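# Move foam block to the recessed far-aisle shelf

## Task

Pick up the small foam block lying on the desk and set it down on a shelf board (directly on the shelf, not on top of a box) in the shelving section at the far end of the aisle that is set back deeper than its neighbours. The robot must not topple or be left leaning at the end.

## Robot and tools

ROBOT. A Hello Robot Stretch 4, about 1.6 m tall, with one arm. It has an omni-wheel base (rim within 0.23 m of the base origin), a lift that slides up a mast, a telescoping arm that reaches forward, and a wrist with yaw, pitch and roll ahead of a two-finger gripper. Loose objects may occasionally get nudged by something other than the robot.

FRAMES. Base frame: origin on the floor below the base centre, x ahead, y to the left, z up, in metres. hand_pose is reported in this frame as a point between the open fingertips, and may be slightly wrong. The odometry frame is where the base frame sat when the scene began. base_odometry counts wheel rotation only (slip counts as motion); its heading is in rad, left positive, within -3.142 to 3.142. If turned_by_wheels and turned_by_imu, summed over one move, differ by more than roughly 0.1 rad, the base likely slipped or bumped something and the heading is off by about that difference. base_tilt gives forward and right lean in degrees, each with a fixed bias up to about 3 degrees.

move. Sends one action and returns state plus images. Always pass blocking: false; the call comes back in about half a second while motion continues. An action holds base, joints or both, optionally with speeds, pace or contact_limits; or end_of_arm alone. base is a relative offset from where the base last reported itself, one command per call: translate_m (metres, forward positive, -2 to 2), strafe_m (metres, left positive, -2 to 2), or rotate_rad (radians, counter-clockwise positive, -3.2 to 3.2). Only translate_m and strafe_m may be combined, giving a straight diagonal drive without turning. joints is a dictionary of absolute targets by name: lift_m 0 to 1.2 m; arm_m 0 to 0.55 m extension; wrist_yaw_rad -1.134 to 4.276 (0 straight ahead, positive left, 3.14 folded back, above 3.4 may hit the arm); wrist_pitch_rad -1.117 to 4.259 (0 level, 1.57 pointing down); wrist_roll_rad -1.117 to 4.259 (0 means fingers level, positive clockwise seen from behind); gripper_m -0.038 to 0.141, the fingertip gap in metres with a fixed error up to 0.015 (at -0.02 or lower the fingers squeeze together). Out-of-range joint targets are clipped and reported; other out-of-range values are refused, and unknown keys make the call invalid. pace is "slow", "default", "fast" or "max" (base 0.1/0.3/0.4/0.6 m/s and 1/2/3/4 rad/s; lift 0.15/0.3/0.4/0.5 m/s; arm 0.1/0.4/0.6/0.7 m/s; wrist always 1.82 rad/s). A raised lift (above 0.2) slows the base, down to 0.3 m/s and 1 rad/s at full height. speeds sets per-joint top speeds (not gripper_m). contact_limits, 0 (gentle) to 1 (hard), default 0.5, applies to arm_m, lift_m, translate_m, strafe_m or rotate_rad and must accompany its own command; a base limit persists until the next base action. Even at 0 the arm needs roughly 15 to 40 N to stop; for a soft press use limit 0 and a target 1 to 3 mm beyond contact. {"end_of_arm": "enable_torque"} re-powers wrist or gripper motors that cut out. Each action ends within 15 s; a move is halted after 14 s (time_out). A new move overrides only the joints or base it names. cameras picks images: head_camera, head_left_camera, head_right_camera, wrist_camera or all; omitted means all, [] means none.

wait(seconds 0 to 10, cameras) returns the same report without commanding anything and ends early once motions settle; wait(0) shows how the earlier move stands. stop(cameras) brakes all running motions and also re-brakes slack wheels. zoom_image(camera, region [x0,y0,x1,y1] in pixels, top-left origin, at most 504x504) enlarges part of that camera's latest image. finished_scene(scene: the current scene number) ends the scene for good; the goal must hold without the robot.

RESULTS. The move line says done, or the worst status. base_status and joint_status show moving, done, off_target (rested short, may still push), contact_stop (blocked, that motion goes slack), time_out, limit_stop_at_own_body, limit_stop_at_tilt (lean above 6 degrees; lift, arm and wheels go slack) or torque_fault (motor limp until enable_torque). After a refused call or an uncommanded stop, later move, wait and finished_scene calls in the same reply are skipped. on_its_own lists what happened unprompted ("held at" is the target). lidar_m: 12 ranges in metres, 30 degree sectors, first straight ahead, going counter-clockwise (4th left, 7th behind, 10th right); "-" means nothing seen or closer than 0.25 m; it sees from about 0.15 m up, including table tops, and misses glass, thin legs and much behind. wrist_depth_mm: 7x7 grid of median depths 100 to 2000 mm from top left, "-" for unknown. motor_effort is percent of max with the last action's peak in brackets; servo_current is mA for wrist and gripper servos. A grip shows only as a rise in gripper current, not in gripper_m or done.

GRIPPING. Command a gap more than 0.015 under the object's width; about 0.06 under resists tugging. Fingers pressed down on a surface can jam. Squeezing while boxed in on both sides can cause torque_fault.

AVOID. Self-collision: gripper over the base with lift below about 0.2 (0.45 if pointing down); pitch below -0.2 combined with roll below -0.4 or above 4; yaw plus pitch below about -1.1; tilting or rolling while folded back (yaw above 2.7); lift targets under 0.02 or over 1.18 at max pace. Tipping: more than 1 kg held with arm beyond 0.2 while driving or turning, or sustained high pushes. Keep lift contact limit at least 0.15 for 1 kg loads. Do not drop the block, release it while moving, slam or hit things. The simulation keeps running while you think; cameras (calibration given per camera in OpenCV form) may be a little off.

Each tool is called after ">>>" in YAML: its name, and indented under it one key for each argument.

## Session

>>> move:
  blocking: false

Scene clock: 0.00 s.
base_odometry: x=+0.000 y=+0.000 heading=+0.000
turned_by_wheels: +0.000
turned_by_imu: +0.000
base_tilt: forward=+0.3 right=+1.3
lidar_m: 2.07 2.07 2.46 1.38 1.39 1.68 2.12 2.13 1.58 1.40 1.41 2.39
base_status: not commanded
joint_positions: lift_m=+0.246 arm_m=+0.002 wrist_yaw_rad=+3.068 wrist_pitch_rad=+0.002 wrist_roll_rad=+0.000 gripper_m=+0.056
joint_status: not commanded
measured_speeds: all 0
motor_effort: lift_m=+20 arm_m=-4 wheel_0=+0 wheel_1=-1 wheel_2=+0
servo_current: wrist_yaw_rad=39 wrist_pitch_rad=46 wrist_roll_rad=26 gripper_m=39
hand_pose: x=-0.1080 y=+0.1084 z=+0.4236 quat_wxyz=(+0.037, -0.001, +0.000, +0.999) (m; base frame)
wrist_depth_mm: 135 139 - - - - - / 114 139 - - - - - / 117 140 - - - - - / 136 178 - - - - - / 1983 - - - - - - / 1430 1464 197 1255 1397 1537 1397 / 1025 878 1078 152 1042 1025 1098
pictures: head_camera, head_left_camera, head_right_camera, wrist_camera
camera_calibration:
wrist_camera: T_world_to_cam=[[0.121229, 0.991669, 0.0435412, -0.135586], [0.027947, 0.0404375, -0.998791, 0.474708], [-0.992231, 0.122299, -0.022812, 0.118862], [0, 0, 0, 1]] pos_world=[0.121109, 0.100724, 0.482749]

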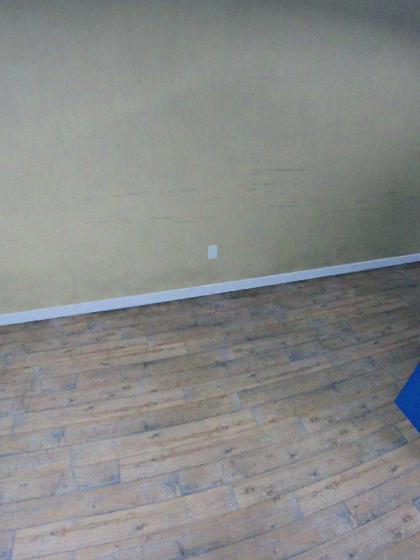

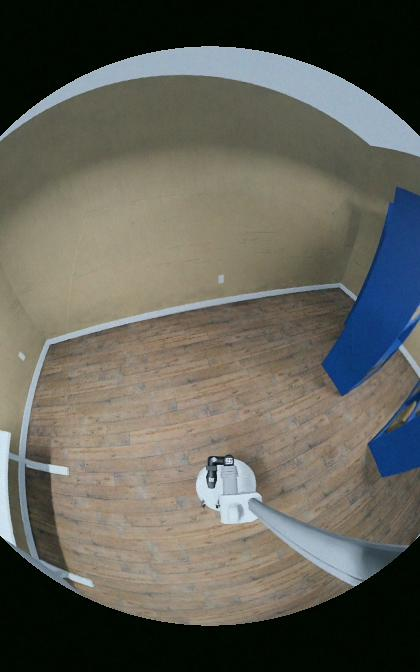

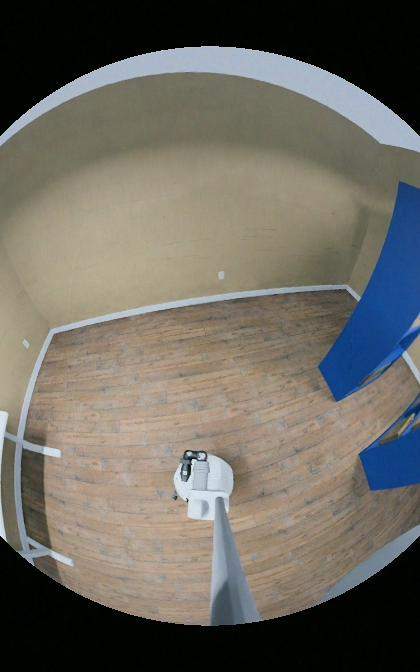

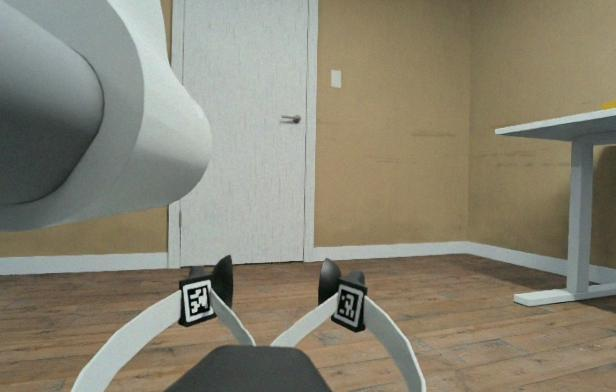

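>>> move:
  blocking: false
  base: {"rotate_rad": 1.75}
  joints: {"lift_m": 0.9}
  pace: "max"
  cameras: []

>>> wait:
  seconds: 1.7
  cameras: ["head_camera"]

Scene clock: 7.00 s.
move: moving
base_odometry: x=+0.000 y=+0.000 heading=+0.505
turned_by_wheels: +0.505
turned_by_imu: +0.495
base_tilt: forward=+0.4 right=+1.5
lidar_m: 2.07 2.39 1.40 1.37 1.67 2.11 2.16 2.51 1.43 1.41 2.43 2.10
base_status: rotate_rad moving
joint_positions: lift_m=+0.376 arm_m=+0.002 wrist_yaw_rad=+3.068 wrist_pitch_rad=+0.002 wrist_roll_rad=+0.000 gripper_m=+0.056
joint_status: lift_m moving
measured_speeds: translate_m=+0.000 strafe_m=-0.001 rotate_rad=+1.915 lift_m=+0.495 arm_m=+0.000 wrist_yaw_rad=+0.000 wrist_pitch_rad=+0.000 wrist_roll_rad=+0.000
motor_effort: lift_m=+29(29) arm_m=-4(4) wheel_0=-10(11) wheel_1=-7(10) wheel_2=-12(12)
servo_current: wrist_yaw_rad=26(39) wrist_pitch_rad=46(59) wrist_roll_rad=26(33) gripper_m=39(52)
hand_pose: x=-0.1080 y=+0.1084 z=+0.5541 quat_wxyz=(+0.037, -0.001, +0.000, +0.999) (m; base frame)
wrist_depth_mm: 135 139 - - - - - / 116 139 - - - - - / 118 140 - - - - - / 137 181 - - - - - / - - - - - - - / 1756 1808 196 1576 190 1921 1921 / 1281 1138 1308 152 1255 1281 1336
pictures: none
No camera images: "cameras" was empty.

Scene clock: 8.60 s.
earlier move: done
base_odometry: x=+0.000 y=+0.000 heading=+1.750
turned_by_wheels: +1.245
turned_by_imu: +1.231
base_tilt: forward=+0.4 right=+1.3
lidar_m: 1.35 1.39 2.25 2.13 2.17 1.50 1.42 1.41 2.22 2.07 2.12 2.32
base_status: done
joint_positions: lift_m=+0.900 arm_m=+0.002 wrist_yaw_rad=+3.068 wrist_pitch_rad=+0.002 wrist_roll_rad=+0.000 gripper_m=+0.056
joint_status: all done
measured_speeds: all 0
motor_effort: lift_m=+23(29) arm_m=-4(4) wheel_0=-1(11) wheel_1=+0(10) wheel_2=+2(13)
servo_current: wrist_yaw_rad=39(46) wrist_pitch_rad=39(59) wrist_roll_rad=26(33) gripper_m=39(52)
hand_pose: x=-0.1080 y=+0.1084 z=+1.0773 quat_wxyz=(+0.037, -0.001, +0.000, +0.999) (m; base frame)
wrist_depth_mm: 118 138 - - - - - / 113 139 - - - - - / 118 139 276 - - - - / 136 169 - - - - - / 1397 - - - - - - / - 162 197 217 190 - - / - 130 - - - - -
wait: 1.60 of 1.7 s (the move ended)
pictures: head_camera

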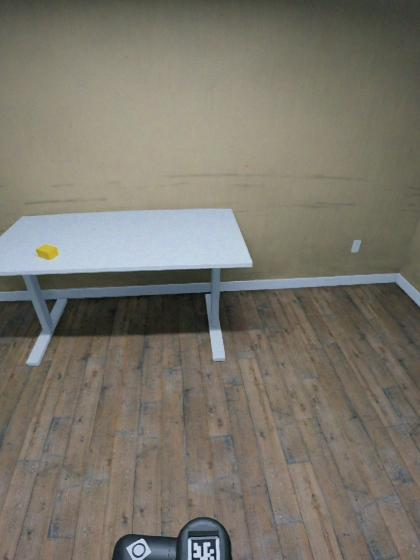

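>>> move:
  blocking: false
  base: {"translate_m": 0.68, "strafe_m": 0.93}
  joints: {"lift_m": 0.9, "wrist_yaw_rad": 0, "wrist_pitch_rad": 0.6, "gripper_m": 0.135}
  pace: "max"
  cameras: []

>>> wait:
  seconds: 4
  cameras: ["head_camera", "wrist_camera"]

Scene clock: 18.40 s.
move: moving
base_odometry: x=-0.038 y=+0.019 heading=+1.750
turned_by_wheels: +0.000
turned_by_imu: -0.001
base_tilt: forward=+0.3 right=+1.4
lidar_m: 1.33 1.38 2.18 2.08 2.14 1.53 1.44 1.43 2.26 2.08 2.15 2.29
base_status: translate_m moving; strafe_m moving
joint_positions: lift_m=+0.900 arm_m=+0.002 wrist_yaw_rad=+2.370 wrist_pitch_rad=+0.593 wrist_roll_rad=+0.000 gripper_m=+0.076
joint_status: lift_m moving; wrist_yaw_rad moving; wrist_pitch_rad moving; gripper_m moving
measured_speeds: translate_m=+0.094 strafe_m=+0.130 rotate_rad=+0.000 lift_m=+0.000 arm_m=+0.000 wrist_yaw_rad=-1.806 wrist_pitch_rad=+0.371 wrist_roll_rad=+0.000
motor_effort: lift_m=+25(25) arm_m=-4(4) wheel_0=-7(8) wheel_1=+11(13) wheel_2=-7(8)
servo_current: wrist_yaw_rad=98(143) wrist_pitch_rad=33(78) wrist_roll_rad=26(33) gripper_m=91(91)
hand_pose: x=+0.0628 y=+0.2294 z=+0.9166 quat_wxyz=(+0.360, -0.271, +0.110, +0.886) (m; base frame)
wrist_depth_mm: - - - - - - - / - - - - - - - / 1983 - - - - - - / 1808 1863 1921 1983 - - 1921 / 1576 1576 1618 1618 1661 1661 1661 / 1366 1308 198 1366 195 1397 1366 / 1160 1118 1205 150 1160 1205 1229
pictures: none
No camera images: "cameras" was empty.

Scene clock: 22.33 s.
earlier move: done
base_odometry: x=-1.036 y=+0.504 heading=+1.750
turned_by_wheels: +0.000
turned_by_imu: +0.003
base_tilt: forward=+0.4 right=+1.5
lidar_m: 0.63 0.69 1.36 1.20 1.26 1.68 2.11 2.17 3.14 2.93 1.01 0.72
base_status: done
joint_positions: lift_m=+0.900 arm_m=+0.002 wrist_yaw_rad=+0.004 wrist_pitch_rad=+0.600 wrist_roll_rad=+0.000 gripper_m=+0.135
joint_status: all done
measured_speeds: all 0
motor_effort: lift_m=+23(25) arm_m=-4(4) wheel_0=-1(8) wheel_1=+0(13) wheel_2=+0(9)
servo_current: wrist_yaw_rad=33(143) wrist_pitch_rad=26(78) wrist_roll_rad=26(39) gripper_m=46(124)
hand_pose: x=+0.4115 y=-0.0866 z=+0.9151 quat_wxyz=(+0.955, -0.001, +0.295, +0.002) (m; base frame)
wrist_depth_mm: - - - - - - - / - - - - - - - / - - - 615 - - - / - - - - - - - / 1499 1537 1499 1576 1618 1537 1618 / 1281 196 1138 1366 204 1336 1366 / 1160 1098 1138 - 1182 1160 1182
wait: 3.93 of 4 s (the move ended)
pictures: head_camera, wrist_camera
camera_calibration:
wrist_camera: T_world_to_cam=[[-0.0116302, -0.997947, 0.0629759, -0.161997], [-0.582488, -0.0444295, -0.811624, 1.03161], [0.812756, -0.046122, -0.580776, 0.422661], [0, 0, 0, 1]] pos_world=[0.255498, -0.0963362, 1.09295]

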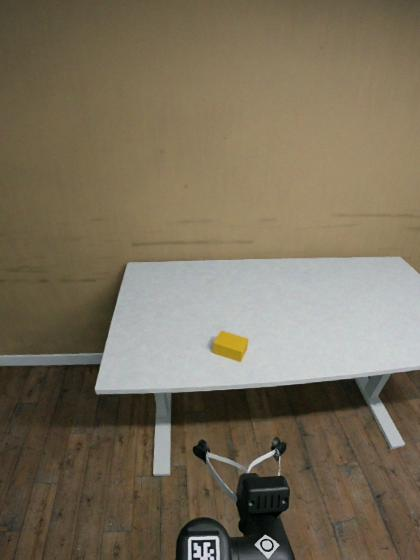

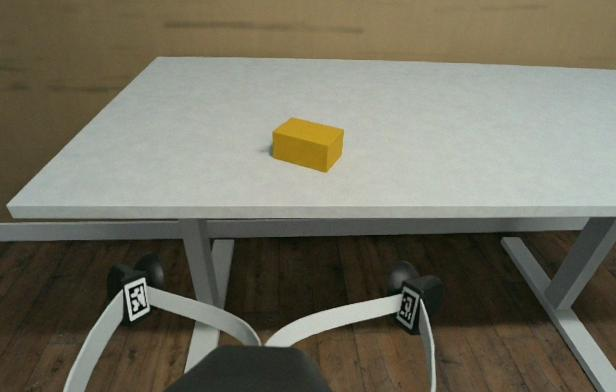

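>>> move:
  blocking: false
  base: {"translate_m": 0.23, "strafe_m": -0.32}
  joints: {"wrist_yaw_rad": 1.2, "arm_m": 0.3, "lift_m": 0.92}
  cameras: []

>>> wait:
  seconds: 3.5
  cameras: ["head_camera", "wrist_camera"]

Scene clock: 41.90 s.
move: moving
base_odometry: x=-1.014 y=+0.527 heading=+1.750
turned_by_wheels: +0.000
turned_by_imu: -0.001
base_tilt: forward=+0.3 right=+1.3
lidar_m: 0.63 0.67 1.35 1.26 1.29 1.72 2.14 2.17 3.12 2.89 0.96 0.68
base_status: translate_m moving; strafe_m moving
joint_positions: lift_m=+0.920 arm_m=+0.054 wrist_yaw_rad=+0.602 wrist_pitch_rad=+0.600 wrist_roll_rad=+0.000 gripper_m=+0.135
joint_status: lift_m moving; arm_m moving; wrist_yaw_rad moving
measured_speeds: translate_m=+0.072 strafe_m=-0.101 rotate_rad=-0.007 lift_m=+0.006 arm_m=+0.198 wrist_yaw_rad=+1.806 wrist_pitch_rad=+0.000 wrist_roll_rad=+0.000
motor_effort: lift_m=+23(26) arm_m=+8(9) wheel_0=+10(10) wheel_1=-5(6) wheel_2=-5(7)
servo_current: wrist_yaw_rad=78(117) wrist_pitch_rad=46(52) wrist_roll_rad=26(33) gripper_m=46(52)
hand_pose: x=+0.4710 y=+0.0629 z=+0.9350 quat_wxyz=(+0.912, -0.088, +0.282, +0.283) (m; base frame)
wrist_depth_mm: - 1499 - - - - - / - 1661 - - - - - / - 1756 - - - - - / - 1808 - - - 496 - / 1499 1576 1576 1576 - 469 - / 1308 198 1255 1336 200 - - / 1182 1138 1182 - 1229 1205 1205
pictures: none
No camera images: "cameras" was empty.

Scene clock: 44.20 s.
earlier move: done
base_odometry: x=-0.762 y=+0.787 heading=+1.750
turned_by_wheels: +0.000
turned_by_imu: -0.001
base_tilt: forward=+0.3 right=+1.3
lidar_m: 0.44 0.48 0.61 1.56 1.60 2.14 2.31 2.46 2.79 2.60 0.69 0.49
base_status: done
joint_positions: lift_m=+0.920 arm_m=+0.300 wrist_yaw_rad=+1.197 wrist_pitch_rad=+0.600 wrist_roll_rad=+0.000 gripper_m=+0.135
joint_status: all done
measured_speeds: all 0
motor_effort: lift_m=+24(26) arm_m=+6(9) wheel_0=+2(11) wheel_1=-2(6) wheel_2=-2(8)
servo_current: wrist_yaw_rad=39(117) wrist_pitch_rad=46(52) wrist_roll_rad=33(33) gripper_m=52(52)
hand_pose: x=+0.6391 y=+0.1896 z=+0.9351 quat_wxyz=(+0.789, -0.166, +0.244, +0.538) (m; base frame)
wrist_depth_mm: - - - - - - - / - - - - - - - / - - - - - - - / - - - - - - - / 1537 - - - - - - / 1336 187 177 - 195 - - / 1160 - 310 - - - -
wait: 2.30 of 3.5 s (the move ended)
pictures: head_camera, wrist_camera
camera_calibration:
wrist_camera: T_world_to_cam=[[0.923266, -0.378965, 0.0629649, -0.599849], [-0.173629, -0.557851, -0.811576, 1.02865], [0.342684, 0.738368, -0.580845, 0.413808], [0, 0, 0, 1]] pos_world=[0.590618, 0.0409697, 1.11295]

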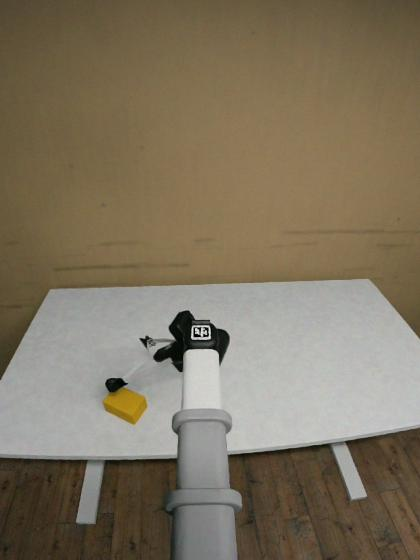

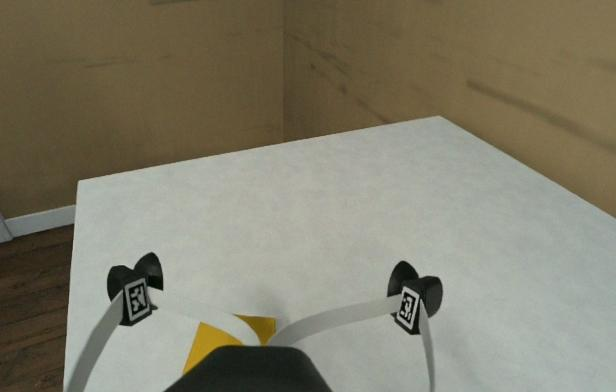

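>>> move:
  blocking: false
  joints: {"arm_m": 0.28, "lift_m": 0.85}
  cameras: []

>>> wait:
  seconds: 1.5
  cameras: ["head_camera", "wrist_camera"]

>>> zoom_image:
  camera: "head_camera"
  region: [60, 320, 240, 460]

Scene clock: 60.23 s.
move: moving
base_odometry: x=-0.762 y=+0.787 heading=+1.750
turned_by_wheels: +0.000
turned_by_imu: -0.001
base_tilt: forward=+0.3 right=+1.3
lidar_m: 0.43 0.47 0.59 1.55 1.61 2.15 2.31 2.48 2.80 2.60 0.69 0.50
base_status: not commanded
joint_positions: lift_m=+0.881 arm_m=+0.280 wrist_yaw_rad=+1.197 wrist_pitch_rad=+0.600 wrist_roll_rad=+0.000 gripper_m=+0.135
joint_status: lift_m moving; arm_m moving
measured_speeds: translate_m=+0.000 strafe_m=+0.000 rotate_rad=+0.000 lift_m=-0.141 arm_m=+0.000 wrist_yaw_rad=+0.000 wrist_pitch_rad=+0.000 wrist_roll_rad=+0.000
motor_effort: lift_m=+13(21) arm_m=-7(9) wheel_0=+2(2) wheel_1=-2(2) wheel_2=-2(2)
servo_current: wrist_yaw_rad=39(46) wrist_pitch_rad=39(52) wrist_roll_rad=20(33) gripper_m=46(46)
hand_pose: x=+0.6195 y=+0.1896 z=+0.8969 quat_wxyz=(+0.789, -0.166, +0.244, +0.538) (m; base frame)
wrist_depth_mm: - - - - - - - / - - - - - - - / - - - - - - - / - - - - - - - / 1499 - - - - - - / 1281 187 293 303 195 - - / 1138 - 268 - - - -
pictures: none
No camera images: "cameras" was empty.

Scene clock: 61.00 s.
earlier move: done
base_odometry: x=-0.762 y=+0.787 heading=+1.750
turned_by_wheels: +0.000
turned_by_imu: +0.000
base_tilt: forward=+0.3 right=+1.4
lidar_m: 0.45 0.46 0.62 1.55 1.62 2.13 2.32 2.46 2.77 2.61 0.69 0.47
base_status: not commanded
joint_positions: lift_m=+0.850 arm_m=+0.280 wrist_yaw_rad=+1.197 wrist_pitch_rad=+0.600 wrist_roll_rad=+0.000 gripper_m=+0.135
joint_status: all done
measured_speeds: all 0
motor_effort: lift_m=+14(21) arm_m=-6(9) wheel_0=+2(2) wheel_1=-2(3) wheel_2=-2(2)
servo_current: wrist_yaw_rad=46(46) wrist_pitch_rad=52(52) wrist_roll_rad=26(33) gripper_m=46(52)
hand_pose: x=+0.6195 y=+0.1896 z=+0.8658 quat_wxyz=(+0.789, -0.166, +0.244, +0.538) (m; base frame)
wrist_depth_mm: - - - - - - - / - - - - - - - / - - - - - - - / - - - - - - - / 1430 - 294 - - - - / 1229 187 250 259 195 - - / 1098 - 236 - - - -
wait: 0.77 of 1.5 s (the move ended)
pictures: head_camera, wrist_camera
camera_calibration:
wrist_camera: T_world_to_cam=[[0.923266, -0.378965, 0.0629649, -0.577389], [-0.173629, -0.557851, -0.811576, 0.969005], [0.342684, 0.738368, -0.580845, 0.380272], [0, 0, 0, 1]] pos_world=[0.571018, 0.0409697, 1.04365]

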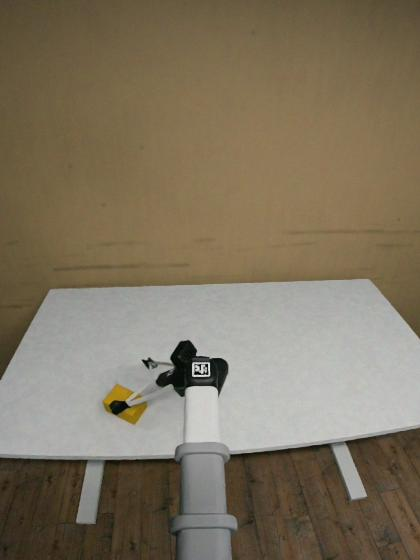

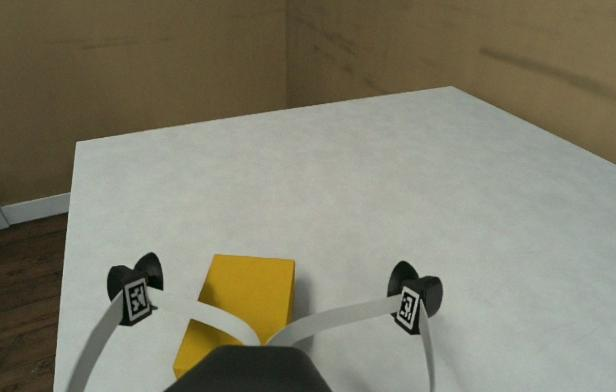

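Scaled by 2.800 from the camera's 420x560 image, which has a finer 1200x1600 frame.

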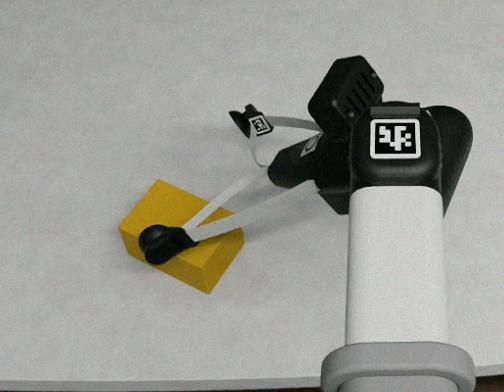

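>>> move:
  blocking: false
  base: {"strafe_m": 0.02}
  joints: {"arm_m": 0.256}
  cameras: []

>>> wait:
  seconds: 1
  cameras: []

>>> move:
  blocking: false
  joints: {"lift_m": 0.774}
  speeds: {"lift_m": 0.1}
  contact_limits: {"lift_m": 0.2}
  cameras: ["wrist_camera"]

>>> wait:
  seconds: 1.5
  cameras: ["wrist_camera"]

Scene clock: 79.50 s.
move: moving
base_odometry: x=-0.782 y=+0.783 heading=+1.750
turned_by_wheels: +0.000
turned_by_imu: -0.001
base_tilt: forward=+0.2 right=+1.4
lidar_m: 0.44 0.44 0.61 1.55 1.58 2.09 2.32 2.49 2.78 2.63 0.67 0.49
base_status: strafe_m moving
joint_positions: lift_m=+0.850 arm_m=+0.256 wrist_yaw_rad=+1.197 wrist_pitch_rad=+0.600 wrist_roll_rad=+0.000 gripper_m=+0.135
joint_status: arm_m moving
measured_speeds: translate_m=+0.000 strafe_m=+0.011 rotate_rad=-0.002 lift_m=+0.000 arm_m=-0.002 wrist_yaw_rad=+0.000 wrist_pitch_rad=+0.000 wrist_roll_rad=+0.000
motor_effort: lift_m=+15(15) arm_m=-6(9) wheel_0=-1(8) wheel_1=+2(8) wheel_2=+1(2)
servo_current: wrist_yaw_rad=33(39) wrist_pitch_rad=46(52) wrist_roll_rad=26(33) gripper_m=52(52)
hand_pose: x=+0.5955 y=+0.1897 z=+0.8658 quat_wxyz=(+0.789, -0.166, +0.244, +0.538) (m; base frame)
wrist_depth_mm: - - - - - - - / - - - - - - - / - - - - - - - / - - - - - - - / 1464 - - - - - - / 1229 187 177 276 195 - - / 1078 - - - - - -
pictures: none
No camera images: "cameras" was empty.

Scene clock: 79.80 s.
earlier move: done
base_odometry: x=-0.782 y=+0.783 heading=+1.750
turned_by_wheels: +0.000
turned_by_imu: +0.000
base_tilt: forward=+0.3 right=+1.3
lidar_m: 0.43 0.48 0.61 1.54 1.61 2.13 2.33 2.46 2.77 2.61 0.68 0.50
base_status: done
joint_positions: lift_m=+0.850 arm_m=+0.256 wrist_yaw_rad=+1.197 wrist_pitch_rad=+0.600 wrist_roll_rad=+0.000 gripper_m=+0.135
joint_status: all done
measured_speeds: all 0
motor_effort: lift_m=+14(15) arm_m=-6(9) wheel_0=-1(8) wheel_1=+0(8) wheel_2=+0(2)
servo_current: wrist_yaw_rad=26(46) wrist_pitch_rad=46(52) wrist_roll_rad=33(39) gripper_m=46(52)
hand_pose: x=+0.5955 y=+0.1897 z=+0.8658 quat_wxyz=(+0.789, -0.166, +0.244, +0.538) (m; base frame)
wrist_depth_mm: - - - - - - - / - - - 1756 - - - / - - - - - - - / - - - - - - - / 1464 - - - - - - / 1229 186 177 274 195 - - / 1098 - - - - - -
wait: 0.30 of 1 s (the move ended)
pictures: none
No camera images: "cameras" was empty.

Scene clock: 80.30 s.
move: moving
base_odometry: x=-0.782 y=+0.783 heading=+1.750
turned_by_wheels: +0.000
turned_by_imu: +0.000
base_tilt: forward=+0.3 right=+1.5
lidar_m: 0.44 0.47 0.61 1.54 1.58 2.10 2.32 2.47 2.82 2.62 0.65 0.46
base_status: not commanded
joint_positions: lift_m=+0.816 arm_m=+0.256 wrist_yaw_rad=+1.197 wrist_pitch_rad=+0.600 wrist_roll_rad=+0.000 gripper_m=+0.135
joint_status: lift_m moving
measured_speeds: translate_m=+0.000 strafe_m=+0.000 rotate_rad=+0.000 lift_m=-0.100 arm_m=+0.000 wrist_yaw_rad=+0.000 wrist_pitch_rad=+0.000 wrist_roll_rad=+0.000
motor_effort: lift_m=+12(15) arm_m=-6(6) wheel_0=-1(1) wheel_1=+0(0) wheel_2=+0(0)
servo_current: wrist_yaw_rad=39(52) wrist_pitch_rad=39(46) wrist_roll_rad=33(33) gripper_m=46(52)
contact_limits: lift_m 0.2
hand_pose: x=+0.5955 y=+0.1897 z=+0.8313 quat_wxyz=(+0.789, -0.166, +0.244, +0.538) (m; base frame)
wrist_depth_mm: - - - 1661 - - - / - - - - - - - / - - - - - - - / 1576 - - - - - - / 1397 - - 267 - - - / 1182 186 220 235 195 - - / 1060 - - - - - -
pictures: wrist_camera
camera_calibration:
wrist_camera: T_world_to_cam=[[0.923365, -0.378729, 0.0629418, -0.553099], [-0.1735, -0.557884, -0.811581, 0.936775], [0.342483, 0.738465, -0.58084, 0.368558], [0, 0, 0, 1]] pos_world=[0.547019, 0.0409694, 1.00915]

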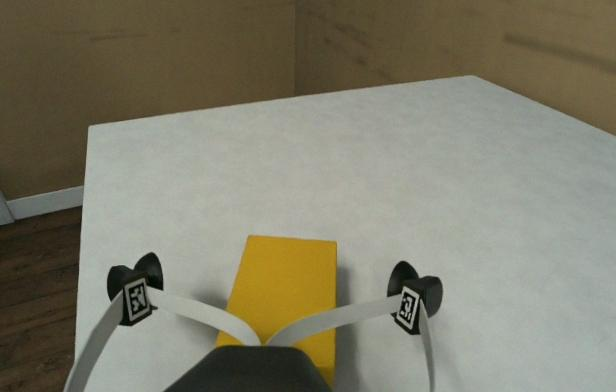

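Scene clock: 81.17 s.
earlier move: done
base_odometry: x=-0.782 y=+0.783 heading=+1.750
turned_by_wheels: +0.000
turned_by_imu: +0.000
base_tilt: forward=+0.4 right=+1.4
lidar_m: 0.45 0.47 0.61 1.53 1.57 2.10 2.33 2.47 2.80 2.63 0.69 0.47
base_status: not commanded
joint_positions: lift_m=+0.774 arm_m=+0.256 wrist_yaw_rad=+1.197 wrist_pitch_rad=+0.600 wrist_roll_rad=+0.000 gripper_m=+0.135
joint_status: all done
measured_speeds: all 0
motor_effort: lift_m=+14(15) arm_m=-6(6) wheel_0=-1(1) wheel_1=+0(0) wheel_2=+0(0)
servo_current: wrist_yaw_rad=33(52) wrist_pitch_rad=46(46) wrist_roll_rad=26(33) gripper_m=33(52)
contact_limits: lift_m 0.2
hand_pose: x=+0.5955 y=+0.1897 z=+0.7898 quat_wxyz=(+0.789, -0.166, +0.244, +0.538) (m; base frame)
wrist_depth_mm: - - - 1661 - - - / - - - - - - - / - - - - - - - / 1537 - - 241 - - - / 1336 - 206 208 - - - / 1118 187 180 181 196 - - / 1008 - - 134 - - -
wait: 0.87 of 1.5 s (the move ended)
pictures: wrist_camera
camera_calibration:
wrist_camera: T_world_to_cam=[[0.923365, -0.378729, 0.0629418, -0.550487], [-0.1735, -0.557884, -0.811581, 0.903094], [0.342483, 0.738465, -0.58084, 0.344453], [0, 0, 0, 1]] pos_world=[0.547019, 0.0409694, 0.967655]

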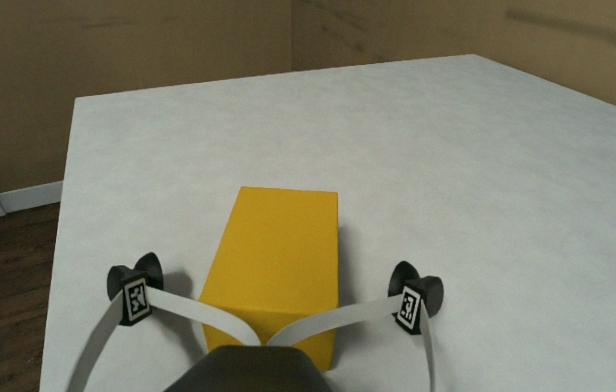

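>>> move:
  blocking: false
  base: {"strafe_m": 0.017, "translate_m": 0.006}
  cameras: []

>>> wait:
  seconds: 1
  cameras: []

>>> move:
  blocking: false
  joints: {"gripper_m": 0.015}
  cameras: []

>>> wait:
  seconds: 2
  cameras: ["wrist_camera", "head_camera"]

Scene clock: 100.77 s.
move: moving
base_odometry: x=-0.800 y=+0.786 heading=+1.750
turned_by_wheels: +0.000
turned_by_imu: -0.001
base_tilt: forward=+0.3 right=+1.4
lidar_m: 0.43 0.45 0.62 1.53 1.59 2.09 2.32 2.49 2.83 2.66 0.70 0.43
base_status: translate_m moving; strafe_m moving
joint_positions: lift_m=+0.774 arm_m=+0.256 wrist_yaw_rad=+1.197 wrist_pitch_rad=+0.600 wrist_roll_rad=+0.000 gripper_m=+0.135
joint_status: not commanded
measured_speeds: translate_m=+0.004 strafe_m=+0.011 rotate_rad=-0.001 lift_m=+0.000 arm_m=+0.000 wrist_yaw_rad=+0.000 wrist_pitch_rad=+0.000 wrist_roll_rad=+0.000
motor_effort: lift_m=+14(14) arm_m=-6(6) wheel_0=-1(8) wheel_1=+2(9) wheel_2=-1(6)
servo_current: wrist_yaw_rad=33(46) wrist_pitch_rad=52(52) wrist_roll_rad=33(33) gripper_m=52(52)
contact_limits: lift_m 0.2
hand_pose: x=+0.5955 y=+0.1897 z=+0.7898 quat_wxyz=(+0.789, -0.166, +0.244, +0.538) (m; base frame)
wrist_depth_mm: - - - 1661 - - - / - - - - - - - / - - - - - - - / - - - 240 - - - / 1336 - 205 207 - - - / 1138 186 180 181 197 - - / - - - - - - -
pictures: none
No camera images: "cameras" was empty.

Scene clock: 101.10 s.
earlier move: done
base_odometry: x=-0.800 y=+0.786 heading=+1.750
turned_by_wheels: +0.000
turned_by_imu: +0.000
base_tilt: forward=+0.4 right=+1.4
lidar_m: 0.43 0.44 0.62 1.52 1.58 2.10 2.32 2.50 2.84 2.64 0.67 0.47
base_status: done
joint_positions: lift_m=+0.774 arm_m=+0.256 wrist_yaw_rad=+1.197 wrist_pitch_rad=+0.600 wrist_roll_rad=+0.000 gripper_m=+0.135
joint_status: not commanded
measured_speeds: all 0
motor_effort: lift_m=+14(14) arm_m=-6(6) wheel_0=-1(8) wheel_1=+0(9) wheel_2=+0(6)
servo_current: wrist_yaw_rad=39(46) wrist_pitch_rad=39(52) wrist_roll_rad=26(33) gripper_m=39(52)
contact_limits: lift_m 0.2
hand_pose: x=+0.5955 y=+0.1897 z=+0.7898 quat_wxyz=(+0.789, -0.166, +0.244, +0.538) (m; base frame)
wrist_depth_mm: - - - 1618 - - - / - - - - - - - / - - - - - - - / - - - 241 - - - / 1308 - 206 207 - - - / 1160 187 180 181 196 - - / - - - - - - -
wait: 0.33 of 1 s (the move ended)
pictures: none
No camera images: "cameras" was empty.

Scene clock: 101.60 s.
move: moving
base_odometry: x=-0.800 y=+0.786 heading=+1.750
turned_by_wheels: +0.000
turned_by_imu: +0.000
base_tilt: forward=+0.4 right=+1.3
lidar_m: 0.43 0.43 0.61 1.53 1.58 2.12 2.32 2.50 2.81 2.65 0.65 0.47
base_status: not commanded
joint_positions: lift_m=+0.774 arm_m=+0.256 wrist_yaw_rad=+1.197 wrist_pitch_rad=+0.600 wrist_roll_rad=+0.000 gripper_m=+0.122
joint_status: gripper_m moving
measured_speeds: all 0
motor_effort: lift_m=+14(14) arm_m=-6(6) wheel_0=-1(1) wheel_1=+0(0) wheel_2=+0(0)
servo_current: wrist_yaw_rad=26(46) wrist_pitch_rad=39(52) wrist_roll_rad=26(33) gripper_m=72(91)
contact_limits: lift_m 0.2
hand_pose: x=+0.5955 y=+0.1897 z=+0.7898 quat_wxyz=(+0.789, -0.166, +0.244, +0.538) (m; base frame)
wrist_depth_mm: - - - 1576 - - - / - - - - - - - / - - - - - - - / - - - 242 - - - / 1366 - 206 208 - - - / 1138 190 180 181 194 - - / - - - - - - -
pictures: none
No camera images: "cameras" was empty.

Scene clock: 103.20 s.
earlier move: done
base_odometry: x=-0.800 y=+0.786 heading=+1.750
turned_by_wheels: +0.000
turned_by_imu: +0.000
base_tilt: forward=+0.2 right=+1.4
lidar_m: 0.42 0.44 0.63 1.53 1.57 2.11 2.32 2.51 2.86 2.66 0.67 0.46
base_status: not commanded
joint_positions: lift_m=+0.774 arm_m=+0.256 wrist_yaw_rad=+1.197 wrist_pitch_rad=+0.600 wrist_roll_rad=+0.000 gripper_m=+0.016
joint_status: all done
measured_speeds: all 0
motor_effort: lift_m=+14(14) arm_m=-6(6) wheel_0=-1(1) wheel_1=+0(0) wheel_2=+0(0)
servo_current: wrist_yaw_rad=33(46) wrist_pitch_rad=39(52) wrist_roll_rad=26(39) gripper_m=124(241)
contact_limits: lift_m 0.2
hand_pose: x=+0.5955 y=+0.1897 z=+0.7898 quat_wxyz=(+0.789, -0.166, +0.244, +0.538) (m; base frame)
wrist_depth_mm: - - - 1618 - - - / - - - - - - - / - - - - - - - / - - - 228 - - - / 1336 - 191 195 - - - / 1118 176 167 163 180 - - / 946 - 150 163 - - -
wait: 1.60 of 2 s (the move ended)
pictures: head_camera, wrist_camera
camera_calibration:
wrist_camera: T_world_to_cam=[[0.923365, -0.378729, 0.0629418, -0.550487], [-0.1735, -0.557884, -0.811581, 0.903094], [0.342483, 0.738465, -0.58084, 0.344453], [0, 0, 0, 1]] pos_world=[0.547019, 0.0409694, 0.967655]

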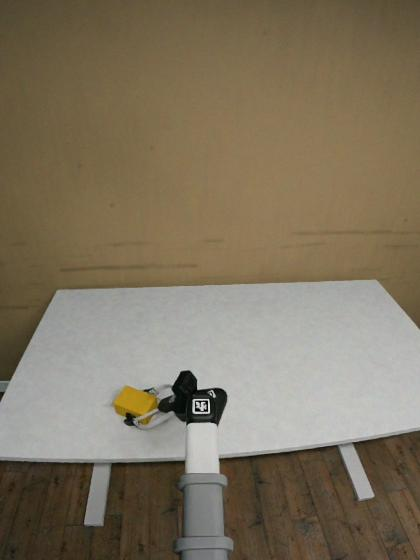

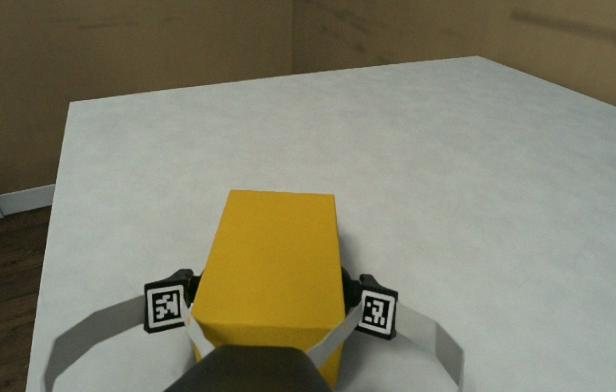

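>>> move:
  blocking: false
  joints: {"lift_m": 0.9}
  cameras: []

>>> wait:
  seconds: 0.5
  cameras: ["wrist_camera"]

>>> move:
  blocking: false
  base: {"translate_m": -1.4, "strafe_m": -0.49}
  joints: {"arm_m": 0.02, "wrist_yaw_rad": 0}
  pace: "fast"
  cameras: []

>>> wait:
  seconds: 6
  cameras: []

>>> move:
  blocking: false
  base: {"rotate_rad": -2.95}
  pace: "fast"
  cameras: []

>>> wait:
  seconds: 4

Scene clock: 131.80 s.
move: moving
base_odometry: x=-0.800 y=+0.786 heading=+1.750
turned_by_wheels: +0.000
turned_by_imu: -0.001
base_tilt: forward=+0.3 right=+1.4
lidar_m: 0.44 0.47 0.62 1.53 1.57 2.11 2.32 2.49 2.84 2.65 0.67 0.46
base_status: not commanded
joint_positions: lift_m=+0.813 arm_m=+0.256 wrist_yaw_rad=+1.197 wrist_pitch_rad=+0.600 wrist_roll_rad=+0.000 gripper_m=+0.016
joint_status: lift_m moving
measured_speeds: translate_m=+0.000 strafe_m=+0.000 rotate_rad=+0.000 lift_m=+0.149 arm_m=+0.000 wrist_yaw_rad=+0.000 wrist_pitch_rad=+0.000 wrist_roll_rad=+0.000
motor_effort: lift_m=+26(27) arm_m=-6(6) wheel_0=-1(1) wheel_1=+0(0) wheel_2=+0(0)
servo_current: wrist_yaw_rad=39(39) wrist_pitch_rad=39(52) wrist_roll_rad=26(33) gripper_m=111(117)
hand_pose: x=+0.5955 y=+0.1896 z=+0.8283 quat_wxyz=(+0.789, -0.166, +0.244, +0.538) (m; base frame)
wrist_depth_mm: - - - 1618 - - - / - - - - - - - / - - - - - - - / - - - 227 - - - / 1397 - 191 195 - - - / 1182 176 167 164 181 - - / 1025 - 150 163 - - -
pictures: none
No camera images: "cameras" was empty.

Scene clock: 132.30 s.
earlier move: moving
base_odometry: x=-0.800 y=+0.786 heading=+1.750
turned_by_wheels: +0.000
turned_by_imu: +0.000
base_tilt: forward=+0.3 right=+1.3
lidar_m: 0.44 0.44 0.62 1.51 1.57 2.09 2.33 2.50 2.83 2.62 0.68 0.46
base_status: not commanded
joint_positions: lift_m=+0.887 arm_m=+0.256 wrist_yaw_rad=+1.197 wrist_pitch_rad=+0.600 wrist_roll_rad=+0.000 gripper_m=+0.016
joint_status: lift_m moving
measured_speeds: translate_m=+0.000 strafe_m=+0.000 rotate_rad=+0.000 lift_m=+0.090 arm_m=+0.000 wrist_yaw_rad=+0.000 wrist_pitch_rad=+0.000 wrist_roll_rad=+0.000
motor_effort: lift_m=+25(27) arm_m=-6(6) wheel_0=-1(1) wheel_1=+0(0) wheel_2=+0(0)
servo_current: wrist_yaw_rad=39(46) wrist_pitch_rad=39(52) wrist_roll_rad=26(33) gripper_m=111(124)
hand_pose: x=+0.5955 y=+0.1896 z=+0.9029 quat_wxyz=(+0.789, -0.166, +0.244, +0.538) (m; base frame)
wrist_depth_mm: - - - 1576 - - - / - - - 1756 - - - / - - - - - - - / - - - 227 - - - / 1499 - 191 195 - - - / 1281 176 167 163 181 - - / 1098 - 150 163 - - -
wait: 0.50 s; no rest
pictures: wrist_camera
camera_calibration:
wrist_camera: T_world_to_cam=[[0.923365, -0.378729, 0.0629418, -0.557606], [-0.1735, -0.557884, -0.811581, 0.994884], [0.342483, 0.738465, -0.58084, 0.410146], [0, 0, 0, 1]] pos_world=[0.547019, 0.0409694, 1.08075]

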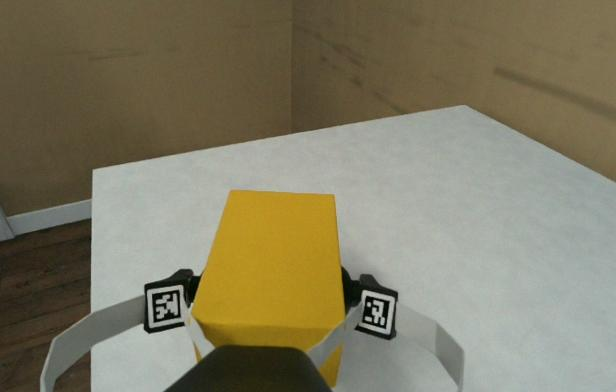

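Scene clock: 132.80 s.
move: moving
base_odometry: x=-0.778 y=+0.747 heading=+1.749
turned_by_wheels: +0.000
turned_by_imu: +0.000
base_tilt: forward=+0.4 right=+1.3
lidar_m: 0.48 0.51 0.67 1.53 1.59 2.09 2.29 2.43 2.82 2.63 0.74 0.52
base_status: translate_m moving; strafe_m moving
joint_positions: lift_m=+0.900 arm_m=+0.178 wrist_yaw_rad=+0.546 wrist_pitch_rad=+0.600 wrist_roll_rad=+0.000 gripper_m=+0.016
joint_status: lift_m moving; arm_m moving; wrist_yaw_rad moving
measured_speeds: translate_m=-0.162 strafe_m=-0.056 rotate_rad=+0.001 lift_m=+0.000 arm_m=-0.298 wrist_yaw_rad=-1.799 wrist_pitch_rad=+0.000 wrist_roll_rad=+0.000
motor_effort: lift_m=+26(27) arm_m=-7(10) wheel_0=-6(6) wheel_1=-9(9) wheel_2=+10(12)
servo_current: wrist_yaw_rad=104(130) wrist_pitch_rad=52(52) wrist_roll_rad=33(39) gripper_m=117(124)
hand_pose: x=+0.5973 y=+0.0489 z=+0.9150 quat_wxyz=(+0.920, -0.080, +0.284, +0.258) (m; base frame)
wrist_depth_mm: - - - - - - - / 1576 - - - - - - / - - - - - - - / - - - 228 - - - / - - 191 195 - - - / - 176 167 163 181 - - / - - 150 163 - - -
pictures: none
No camera images: "cameras" was empty.

Scene clock: 137.47 s.
earlier move: done
base_odometry: x=-0.069 y=-0.504 heading=+1.749
turned_by_wheels: +0.000
turned_by_imu: -0.002
base_tilt: forward=+0.3 right=+1.3
lidar_m: 1.84 1.86 2.05 1.93 1.97 0.98 0.93 1.03 1.21 2.27 2.32 2.84
base_status: done
joint_positions: lift_m=+0.900 arm_m=+0.020 wrist_yaw_rad=+0.003 wrist_pitch_rad=+0.600 wrist_roll_rad=+0.000 gripper_m=+0.016
joint_status: all done
measured_speeds: all 0
motor_effort: lift_m=+23(27) arm_m=-6(10) wheel_0=-3(6) wheel_1=+1(11) wheel_2=+0(12)
servo_current: wrist_yaw_rad=33(130) wrist_pitch_rad=39(59) wrist_roll_rad=33(39) gripper_m=124(124)
hand_pose: x=+0.4294 y=-0.0866 z=+0.9150 quat_wxyz=(+0.955, +0.000, +0.296, +0.002) (m; base frame)
wrist_depth_mm: - - - - - - - / - - - - - - - / - - - - - - - / 1808 1863 1921 237 1921 1983 1983 / 1537 1499 200 195 1576 1576 1618 / 1308 179 163 163 182 1397 1366 / 1118 1138 163 162 1182 1160 1205
wait: 4.67 of 6 s (the move ended)
pictures: none
No camera images: "cameras" was empty.

Scene clock: 137.97 s.
move: moving
base_odometry: x=-0.069 y=-0.504 heading=+1.501
turned_by_wheels: -0.248
turned_by_imu: -0.244
base_tilt: forward=+0.3 right=+1.5
lidar_m: 1.85 1.85 2.32 1.97 1.95 2.19 0.91 1.03 1.01 2.27 2.26 2.55
base_status: rotate_rad moving
joint_positions: lift_m=+0.900 arm_m=+0.020 wrist_yaw_rad=+0.003 wrist_pitch_rad=+0.600 wrist_roll_rad=+0.000 gripper_m=+0.016
joint_status: not commanded
measured_speeds: translate_m=-0.001 strafe_m=+0.001 rotate_rad=-0.941 lift_m=+0.000 arm_m=+0.000 wrist_yaw_rad=+0.000 wrist_pitch_rad=+0.000 wrist_roll_rad=+0.000
motor_effort: lift_m=+23(23) arm_m=-6(6) wheel_0=+6(7) wheel_1=+9(9) wheel_2=+8(9)
servo_current: wrist_yaw_rad=46(46) wrist_pitch_rad=52(59) wrist_roll_rad=26(33) gripper_m=117(124)
hand_pose: x=+0.4294 y=-0.0866 z=+0.9150 quat_wxyz=(+0.955, +0.000, +0.296, +0.002) (m; base frame)
wrist_depth_mm: - - - - - - - / - - - - - - - / - - - - - - - / 1863 1863 1921 238 1921 1983 1983 / 1499 1537 200 195 1618 1618 1661 / 1281 179 167 163 183 1430 1366 / 1118 1118 163 163 1160 1118 1205
pictures: none
No camera images: "cameras" was empty.

Scene clock: 140.30 s.
earlier move: done
base_odometry: x=-0.069 y=-0.504 heading=-1.200
turned_by_wheels: -2.702
turned_by_imu: -2.668
base_tilt: forward=+0.4 right=+1.4
lidar_m: 1.12 1.01 2.31 2.24 2.49 1.90 1.88 2.08 1.95 1.93 2.10 0.92
base_status: done
joint_positions: lift_m=+0.900 arm_m=+0.020 wrist_yaw_rad=+0.003 wrist_pitch_rad=+0.600 wrist_roll_rad=+0.000 gripper_m=+0.016
joint_status: not commanded
measured_speeds: all 0
motor_effort: lift_m=+23(23) arm_m=-6(6) wheel_0=+3(8) wheel_1=+0(10) wheel_2=+1(9)
servo_current: wrist_yaw_rad=33(52) wrist_pitch_rad=39(59) wrist_roll_rad=26(39) gripper_m=117(124)
hand_pose: x=+0.4294 y=-0.0866 z=+0.9150 quat_wxyz=(+0.955, +0.000, +0.296, +0.002) (m; base frame)
wrist_depth_mm: - 1576 - - - - - / - - - - 1182 - - / - - 1756 - 1255 - - / - 1366 1430 238 - - - / - - 198 195 - - 1576 / 1255 176 163 163 180 - 1366 / 1118 1138 163 163 1098 1098 1205
wait: 2.33 of 4 s (the move ended)
pictures: head_camera, head_left_camera, head_right_camera, wrist_camera
camera_calibration:
wrist_camera: T_world_to_cam=[[-0.0118938, -0.997947, 0.0629302, -0.161666], [-0.582722, -0.0442258, -0.811467, 1.04195], [0.812584, -0.0463223, -0.581, 0.408386], [0, 0, 0, 1]] pos_world=[0.273398, -0.0963357, 1.09296]

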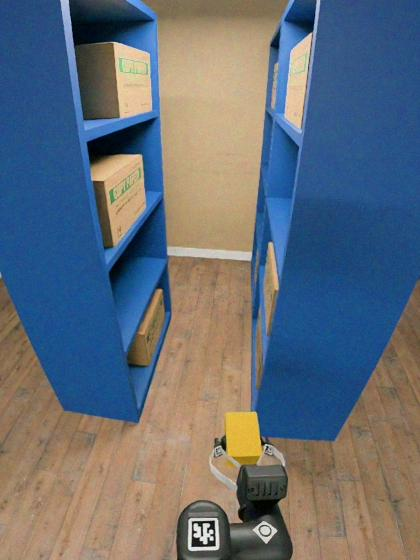

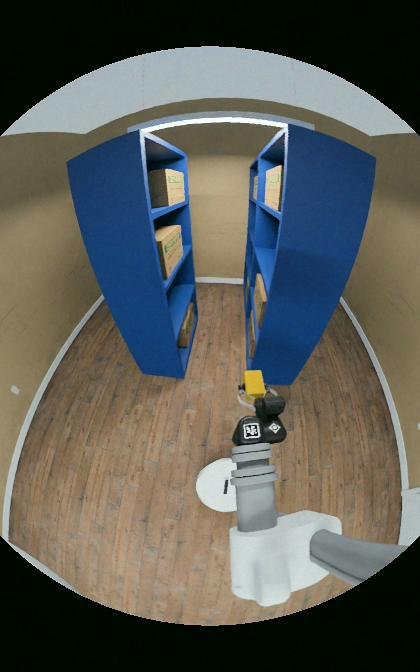

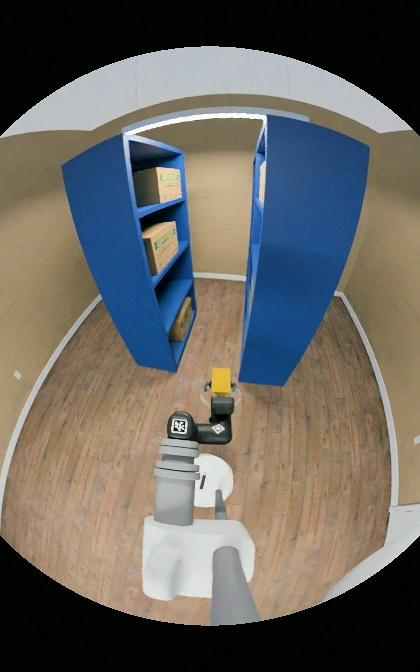

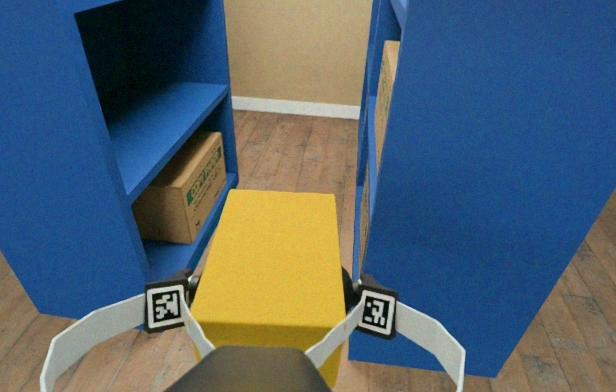

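>>> move:
  blocking: false
  base: {"rotate_rad": -0.11}
  cameras: []

>>> wait:
  seconds: 1
  cameras: []

>>> move:
  blocking: false
  base: {"translate_m": 0.5, "strafe_m": 0.145}
  pace: "fast"
  cameras: []

>>> wait:
  seconds: 3
  cameras: ["head_camera"]

Scene clock: 153.00 s.
move: moving
base_odometry: x=-0.069 y=-0.504 heading=-1.310
turned_by_wheels: -0.110
turned_by_imu: -0.109
base_tilt: forward=+0.3 right=+1.3
lidar_m: 0.93 1.02 2.33 2.26 2.41 1.94 1.91 1.96 1.96 1.92 2.03 0.95
base_status: rotate_rad moving
joint_positions: lift_m=+0.900 arm_m=+0.020 wrist_yaw_rad=+0.003 wrist_pitch_rad=+0.600 wrist_roll_rad=+0.000 gripper_m=+0.016
joint_status: not commanded
measured_speeds: translate_m=+0.000 strafe_m=+0.000 rotate_rad=-0.001 lift_m=+0.000 arm_m=+0.000 wrist_yaw_rad=+0.000 wrist_pitch_rad=+0.000 wrist_roll_rad=+0.000
motor_effort: lift_m=+23(23) arm_m=-6(6) wheel_0=+2(6) wheel_1=+3(6) wheel_2=+1(8)
servo_current: wrist_yaw_rad=39(46) wrist_pitch_rad=39(46) wrist_roll_rad=26(33) gripper_m=117(130)
hand_pose: x=+0.4294 y=-0.0867 z=+0.9150 quat_wxyz=(+0.955, +0.000, +0.296, +0.001) (m; base frame)
wrist_depth_mm: - - - - - - - / - - - - - - - / - 1576 - - - - - / - 1336 1808 237 - - 1983 / - 1397 200 195 - - 1618 / - 177 167 163 180 1336 1336 / 1138 1118 163 163 1138 1138 1229
pictures: none
No camera images: "cameras" was empty.

Scene clock: 153.27 s.
earlier move: done
base_odometry: x=-0.069 y=-0.504 heading=-1.310
turned_by_wheels: +0.000
turned_by_imu: +0.000
base_tilt: forward=+0.3 right=+1.3
lidar_m: 0.92 1.03 2.34 2.27 2.40 1.93 1.91 1.94 1.94 1.91 2.02 0.94
base_status: done
joint_positions: lift_m=+0.900 arm_m=+0.020 wrist_yaw_rad=+0.003 wrist_pitch_rad=+0.600 wrist_roll_rad=+0.000 gripper_m=+0.016
joint_status: not commanded
measured_speeds: all 0
motor_effort: lift_m=+23(23) arm_m=-6(6) wheel_0=+2(6) wheel_1=+2(6) wheel_2=+2(8)
servo_current: wrist_yaw_rad=39(46) wrist_pitch_rad=46(52) wrist_roll_rad=33(33) gripper_m=111(130)
hand_pose: x=+0.4294 y=-0.0867 z=+0.9150 quat_wxyz=(+0.955, +0.000, +0.296, +0.001) (m; base frame)
wrist_depth_mm: - - - - - - - / - - - - - - - / - 1576 - - - - - / - 1336 1808 236 - - 1921 / - 1397 199 195 - - 1618 / - 176 163 163 181 1336 1366 / 1118 1118 163 163 1160 1138 1229
wait: 0.27 of 1 s (the move ended)
pictures: none
No camera images: "cameras" was empty.

Scene clock: 153.77 s.
move: moving
base_odometry: x=-0.046 y=-0.542 heading=-1.309
turned_by_wheels: +0.000
turned_by_imu: +0.000
base_tilt: forward=+0.1 right=+1.4
lidar_m: 0.88 1.00 2.32 2.25 2.39 1.97 1.93 2.01 1.99 1.93 2.06 0.90
base_status: translate_m moving; strafe_m moving
joint_positions: lift_m=+0.900 arm_m=+0.020 wrist_yaw_rad=+0.003 wrist_pitch_rad=+0.600 wrist_roll_rad=+0.000 gripper_m=+0.016
joint_status: not commanded
measured_speeds: translate_m=+0.161 strafe_m=+0.045 rotate_rad=+0.003 lift_m=+0.000 arm_m=+0.000 wrist_yaw_rad=+0.000 wrist_pitch_rad=+0.000 wrist_roll_rad=+0.000
motor_effort: lift_m=+23(23) arm_m=-6(6) wheel_0=+5(6) wheel_1=+9(10) wheel_2=-10(11)
servo_current: wrist_yaw_rad=39(39) wrist_pitch_rad=46(52) wrist_roll_rad=26(33) gripper_m=117(117)
hand_pose: x=+0.4294 y=-0.0867 z=+0.9150 quat_wxyz=(+0.955, +0.000, +0.296, +0.001) (m; base frame)
wrist_depth_mm: - - - - - - - / - - - - - - - / - 1499 - - - - - / - 1336 1756 237 - - 1983 / - 1397 200 195 - - 1618 / - 176 167 163 180 1308 1366 / 1078 1118 163 163 1098 1098 1205
pictures: none
No camera images: "cameras" was empty.

Scene clock: 156.03 s.
earlier move: done
base_odometry: x=+0.201 y=-0.950 heading=-1.309
turned_by_wheels: +0.000
turned_by_imu: +0.000
base_tilt: forward=+0.3 right=+1.4
lidar_m: 1.05 0.53 0.65 2.09 2.24 3.13 3.20 2.49 2.16 2.09 0.60 0.52
base_status: done
joint_positions: lift_m=+0.900 arm_m=+0.020 wrist_yaw_rad=+0.003 wrist_pitch_rad=+0.600 wrist_roll_rad=+0.000 gripper_m=+0.016
joint_status: not commanded
measured_speeds: all 0
motor_effort: lift_m=+23(24) arm_m=-6(6) wheel_0=+4(6) wheel_1=+0(10) wheel_2=+0(12)
servo_current: wrist_yaw_rad=33(46) wrist_pitch_rad=46(52) wrist_roll_rad=26(33) gripper_m=111(130)
hand_pose: x=+0.4294 y=-0.0867 z=+0.9150 quat_wxyz=(+0.955, +0.000, +0.296, +0.001) (m; base frame)
wrist_depth_mm: 530 - - - 1863 - - / 1098 - - - 1182 788 - / - - - - 891 654 621 / - - 1808 238 878 530 512 / - 1060 193 195 778 549 530 / - 178 167 163 181 609 312 / - 1025 163 163 831 140 306
wait: 2.27 of 3 s (the move ended)
pictures: head_camera

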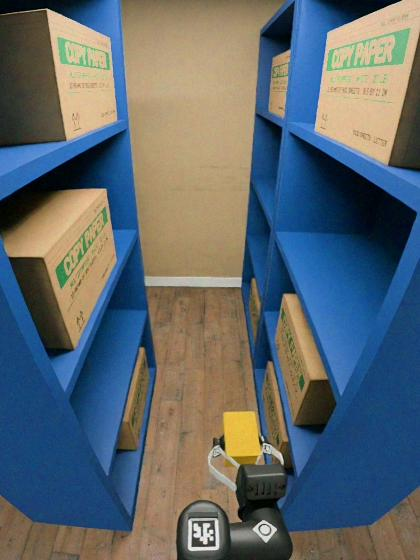

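>>> move:
  blocking: false
  base: {"translate_m": 1.72}
  contact_limits: {"translate_m": 0.3}
  joints: {"lift_m": 1.03}
  pace: "fast"
  cameras: []

>>> wait:
  seconds: 2.6
  cameras: ["head_camera"]

>>> wait:
  seconds: 4
  cameras: ["head_camera", "head_left_camera"]

Scene clock: 168.47 s.
move: moving
base_odometry: x=+0.211 y=-0.991 heading=-1.309
turned_by_wheels: +0.000
turned_by_imu: -0.001
base_tilt: forward=+0.3 right=+1.3
lidar_m: 1.07 0.50 0.58 2.10 2.25 3.12 3.24 2.55 2.14 2.09 0.52 0.48
base_status: translate_m moving
joint_positions: lift_m=+0.965 arm_m=+0.020 wrist_yaw_rad=+0.003 wrist_pitch_rad=+0.600 wrist_roll_rad=+0.000 gripper_m=+0.016
joint_status: lift_m moving
measured_speeds: translate_m=+0.160 strafe_m=-0.003 rotate_rad=-0.002 lift_m=+0.248 arm_m=+0.000 wrist_yaw_rad=+0.000 wrist_pitch_rad=+0.000 wrist_roll_rad=+0.000
motor_effort: lift_m=+26(26) arm_m=-6(6) wheel_0=+7(8) wheel_1=+6(7) wheel_2=-11(11)
servo_current: wrist_yaw_rad=39(46) wrist_pitch_rad=52(52) wrist_roll_rad=26(33) gripper_m=117(124)
contact_limits: translate_m 0.3
hand_pose: x=+0.4294 y=-0.0867 z=+0.9804 quat_wxyz=(+0.955, +0.000, +0.296, +0.001) (m; base frame)
wrist_depth_mm: 615 - - - 976 - - / 544 - - - - - - / - - - - 866 723 - / - - - 237 831 603 - / - 1160 193 195 820 517 517 / - 178 163 163 181 564 559 / - 976 163 163 878 140 289
pictures: none
No camera images: "cameras" was empty.

Scene clock: 171.07 s.
earlier move: moving
base_odometry: x=+0.454 y=-1.897 heading=-1.309
turned_by_wheels: +0.000
turned_by_imu: -0.001
base_tilt: forward=+0.3 right=+1.3
lidar_m: 1.30 0.39 0.27 0.26 0.28 0.41 - 0.44 0.29 0.28 0.29 0.46
base_status: translate_m moving
joint_positions: lift_m=+1.030 arm_m=+0.020 wrist_yaw_rad=+0.003 wrist_pitch_rad=+0.600 wrist_roll_rad=+0.000 gripper_m=+0.016
joint_status: all done
measured_speeds: translate_m=+0.390 strafe_m=+0.001 rotate_rad=-0.001 lift_m=+0.000 arm_m=+0.000 wrist_yaw_rad=+0.000 wrist_pitch_rad=+0.000 wrist_roll_rad=+0.000
motor_effort: lift_m=+24(26) arm_m=-6(6) wheel_0=+5(8) wheel_1=+5(8) wheel_2=-6(12)
servo_current: wrist_yaw_rad=39(52) wrist_pitch_rad=39(52) wrist_roll_rad=26(33) gripper_m=124(124)
contact_limits: translate_m 0.3
hand_pose: x=+0.4294 y=-0.0867 z=+1.0450 quat_wxyz=(+0.955, +0.000, +0.296, +0.001) (m; base frame)
wrist_depth_mm: - - - - 960 - - / 1138 - - - 1060 - - / 1205 - - - 1160 521 525 / 1255 - - 227 - 436 410 / - 1576 191 195 1025 - 349 / 1118 179 163 164 180 - - / 1138 1255 163 163 931 - -
wait: 2.60 s; no rest
pictures: head_camera

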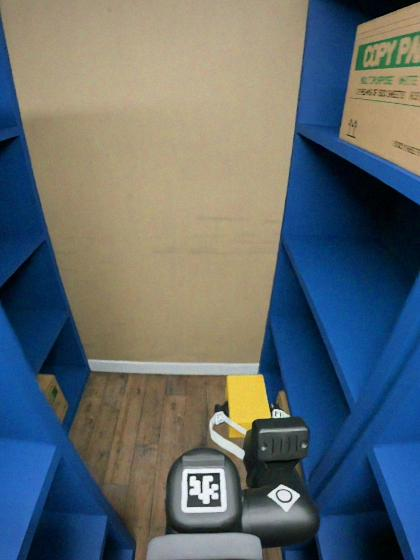

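Scene clock: 173.87 s.
earlier move: done
base_odometry: x=+0.645 y=-2.611 heading=-1.309
turned_by_wheels: +0.000
turned_by_imu: -0.001
base_tilt: forward=+0.4 right=+1.5
lidar_m: 0.55 0.62 0.72 0.69 0.45 0.45 1.22 0.45 0.33 0.30 0.31 0.48
base_status: done
joint_positions: lift_m=+1.030 arm_m=+0.020 wrist_yaw_rad=+0.003 wrist_pitch_rad=+0.600 wrist_roll_rad=+0.000 gripper_m=+0.016
joint_status: all done
measured_speeds: all 0
motor_effort: lift_m=+24(26) arm_m=-6(6) wheel_0=+1(8) wheel_1=+1(8) wheel_2=+2(12)
servo_current: wrist_yaw_rad=33(52) wrist_pitch_rad=46(52) wrist_roll_rad=33(33) gripper_m=104(124)
contact_limits: translate_m 0.3
hand_pose: x=+0.4294 y=-0.0867 z=+1.0450 quat_wxyz=(+0.955, +0.000, +0.296, +0.001) (m; base frame)
wrist_depth_mm: 310 304 301 301 298 294 293 / 332 330 329 327 324 322 319 / 370 366 364 357 355 351 349 / 410 407 394 237 394 392 370 / 455 455 200 195 442 439 368 / - 176 163 163 182 459 413 / - - 150 163 - 469 488
wait: 2.80 of 4 s (the move ended)
pictures: head_camera, head_left_camera

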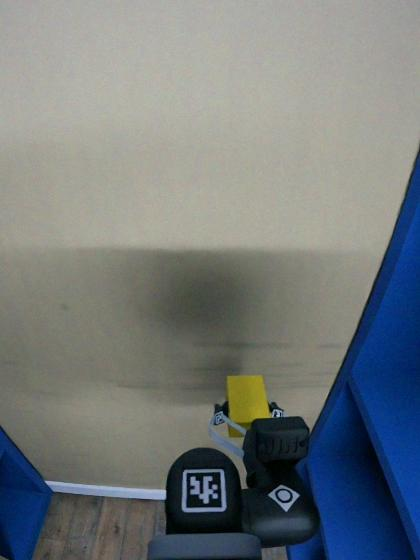

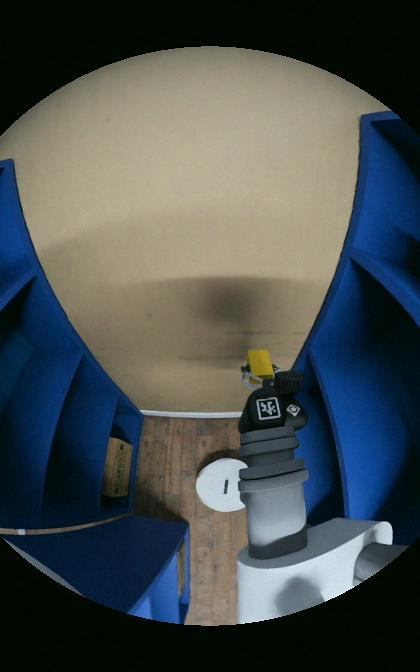

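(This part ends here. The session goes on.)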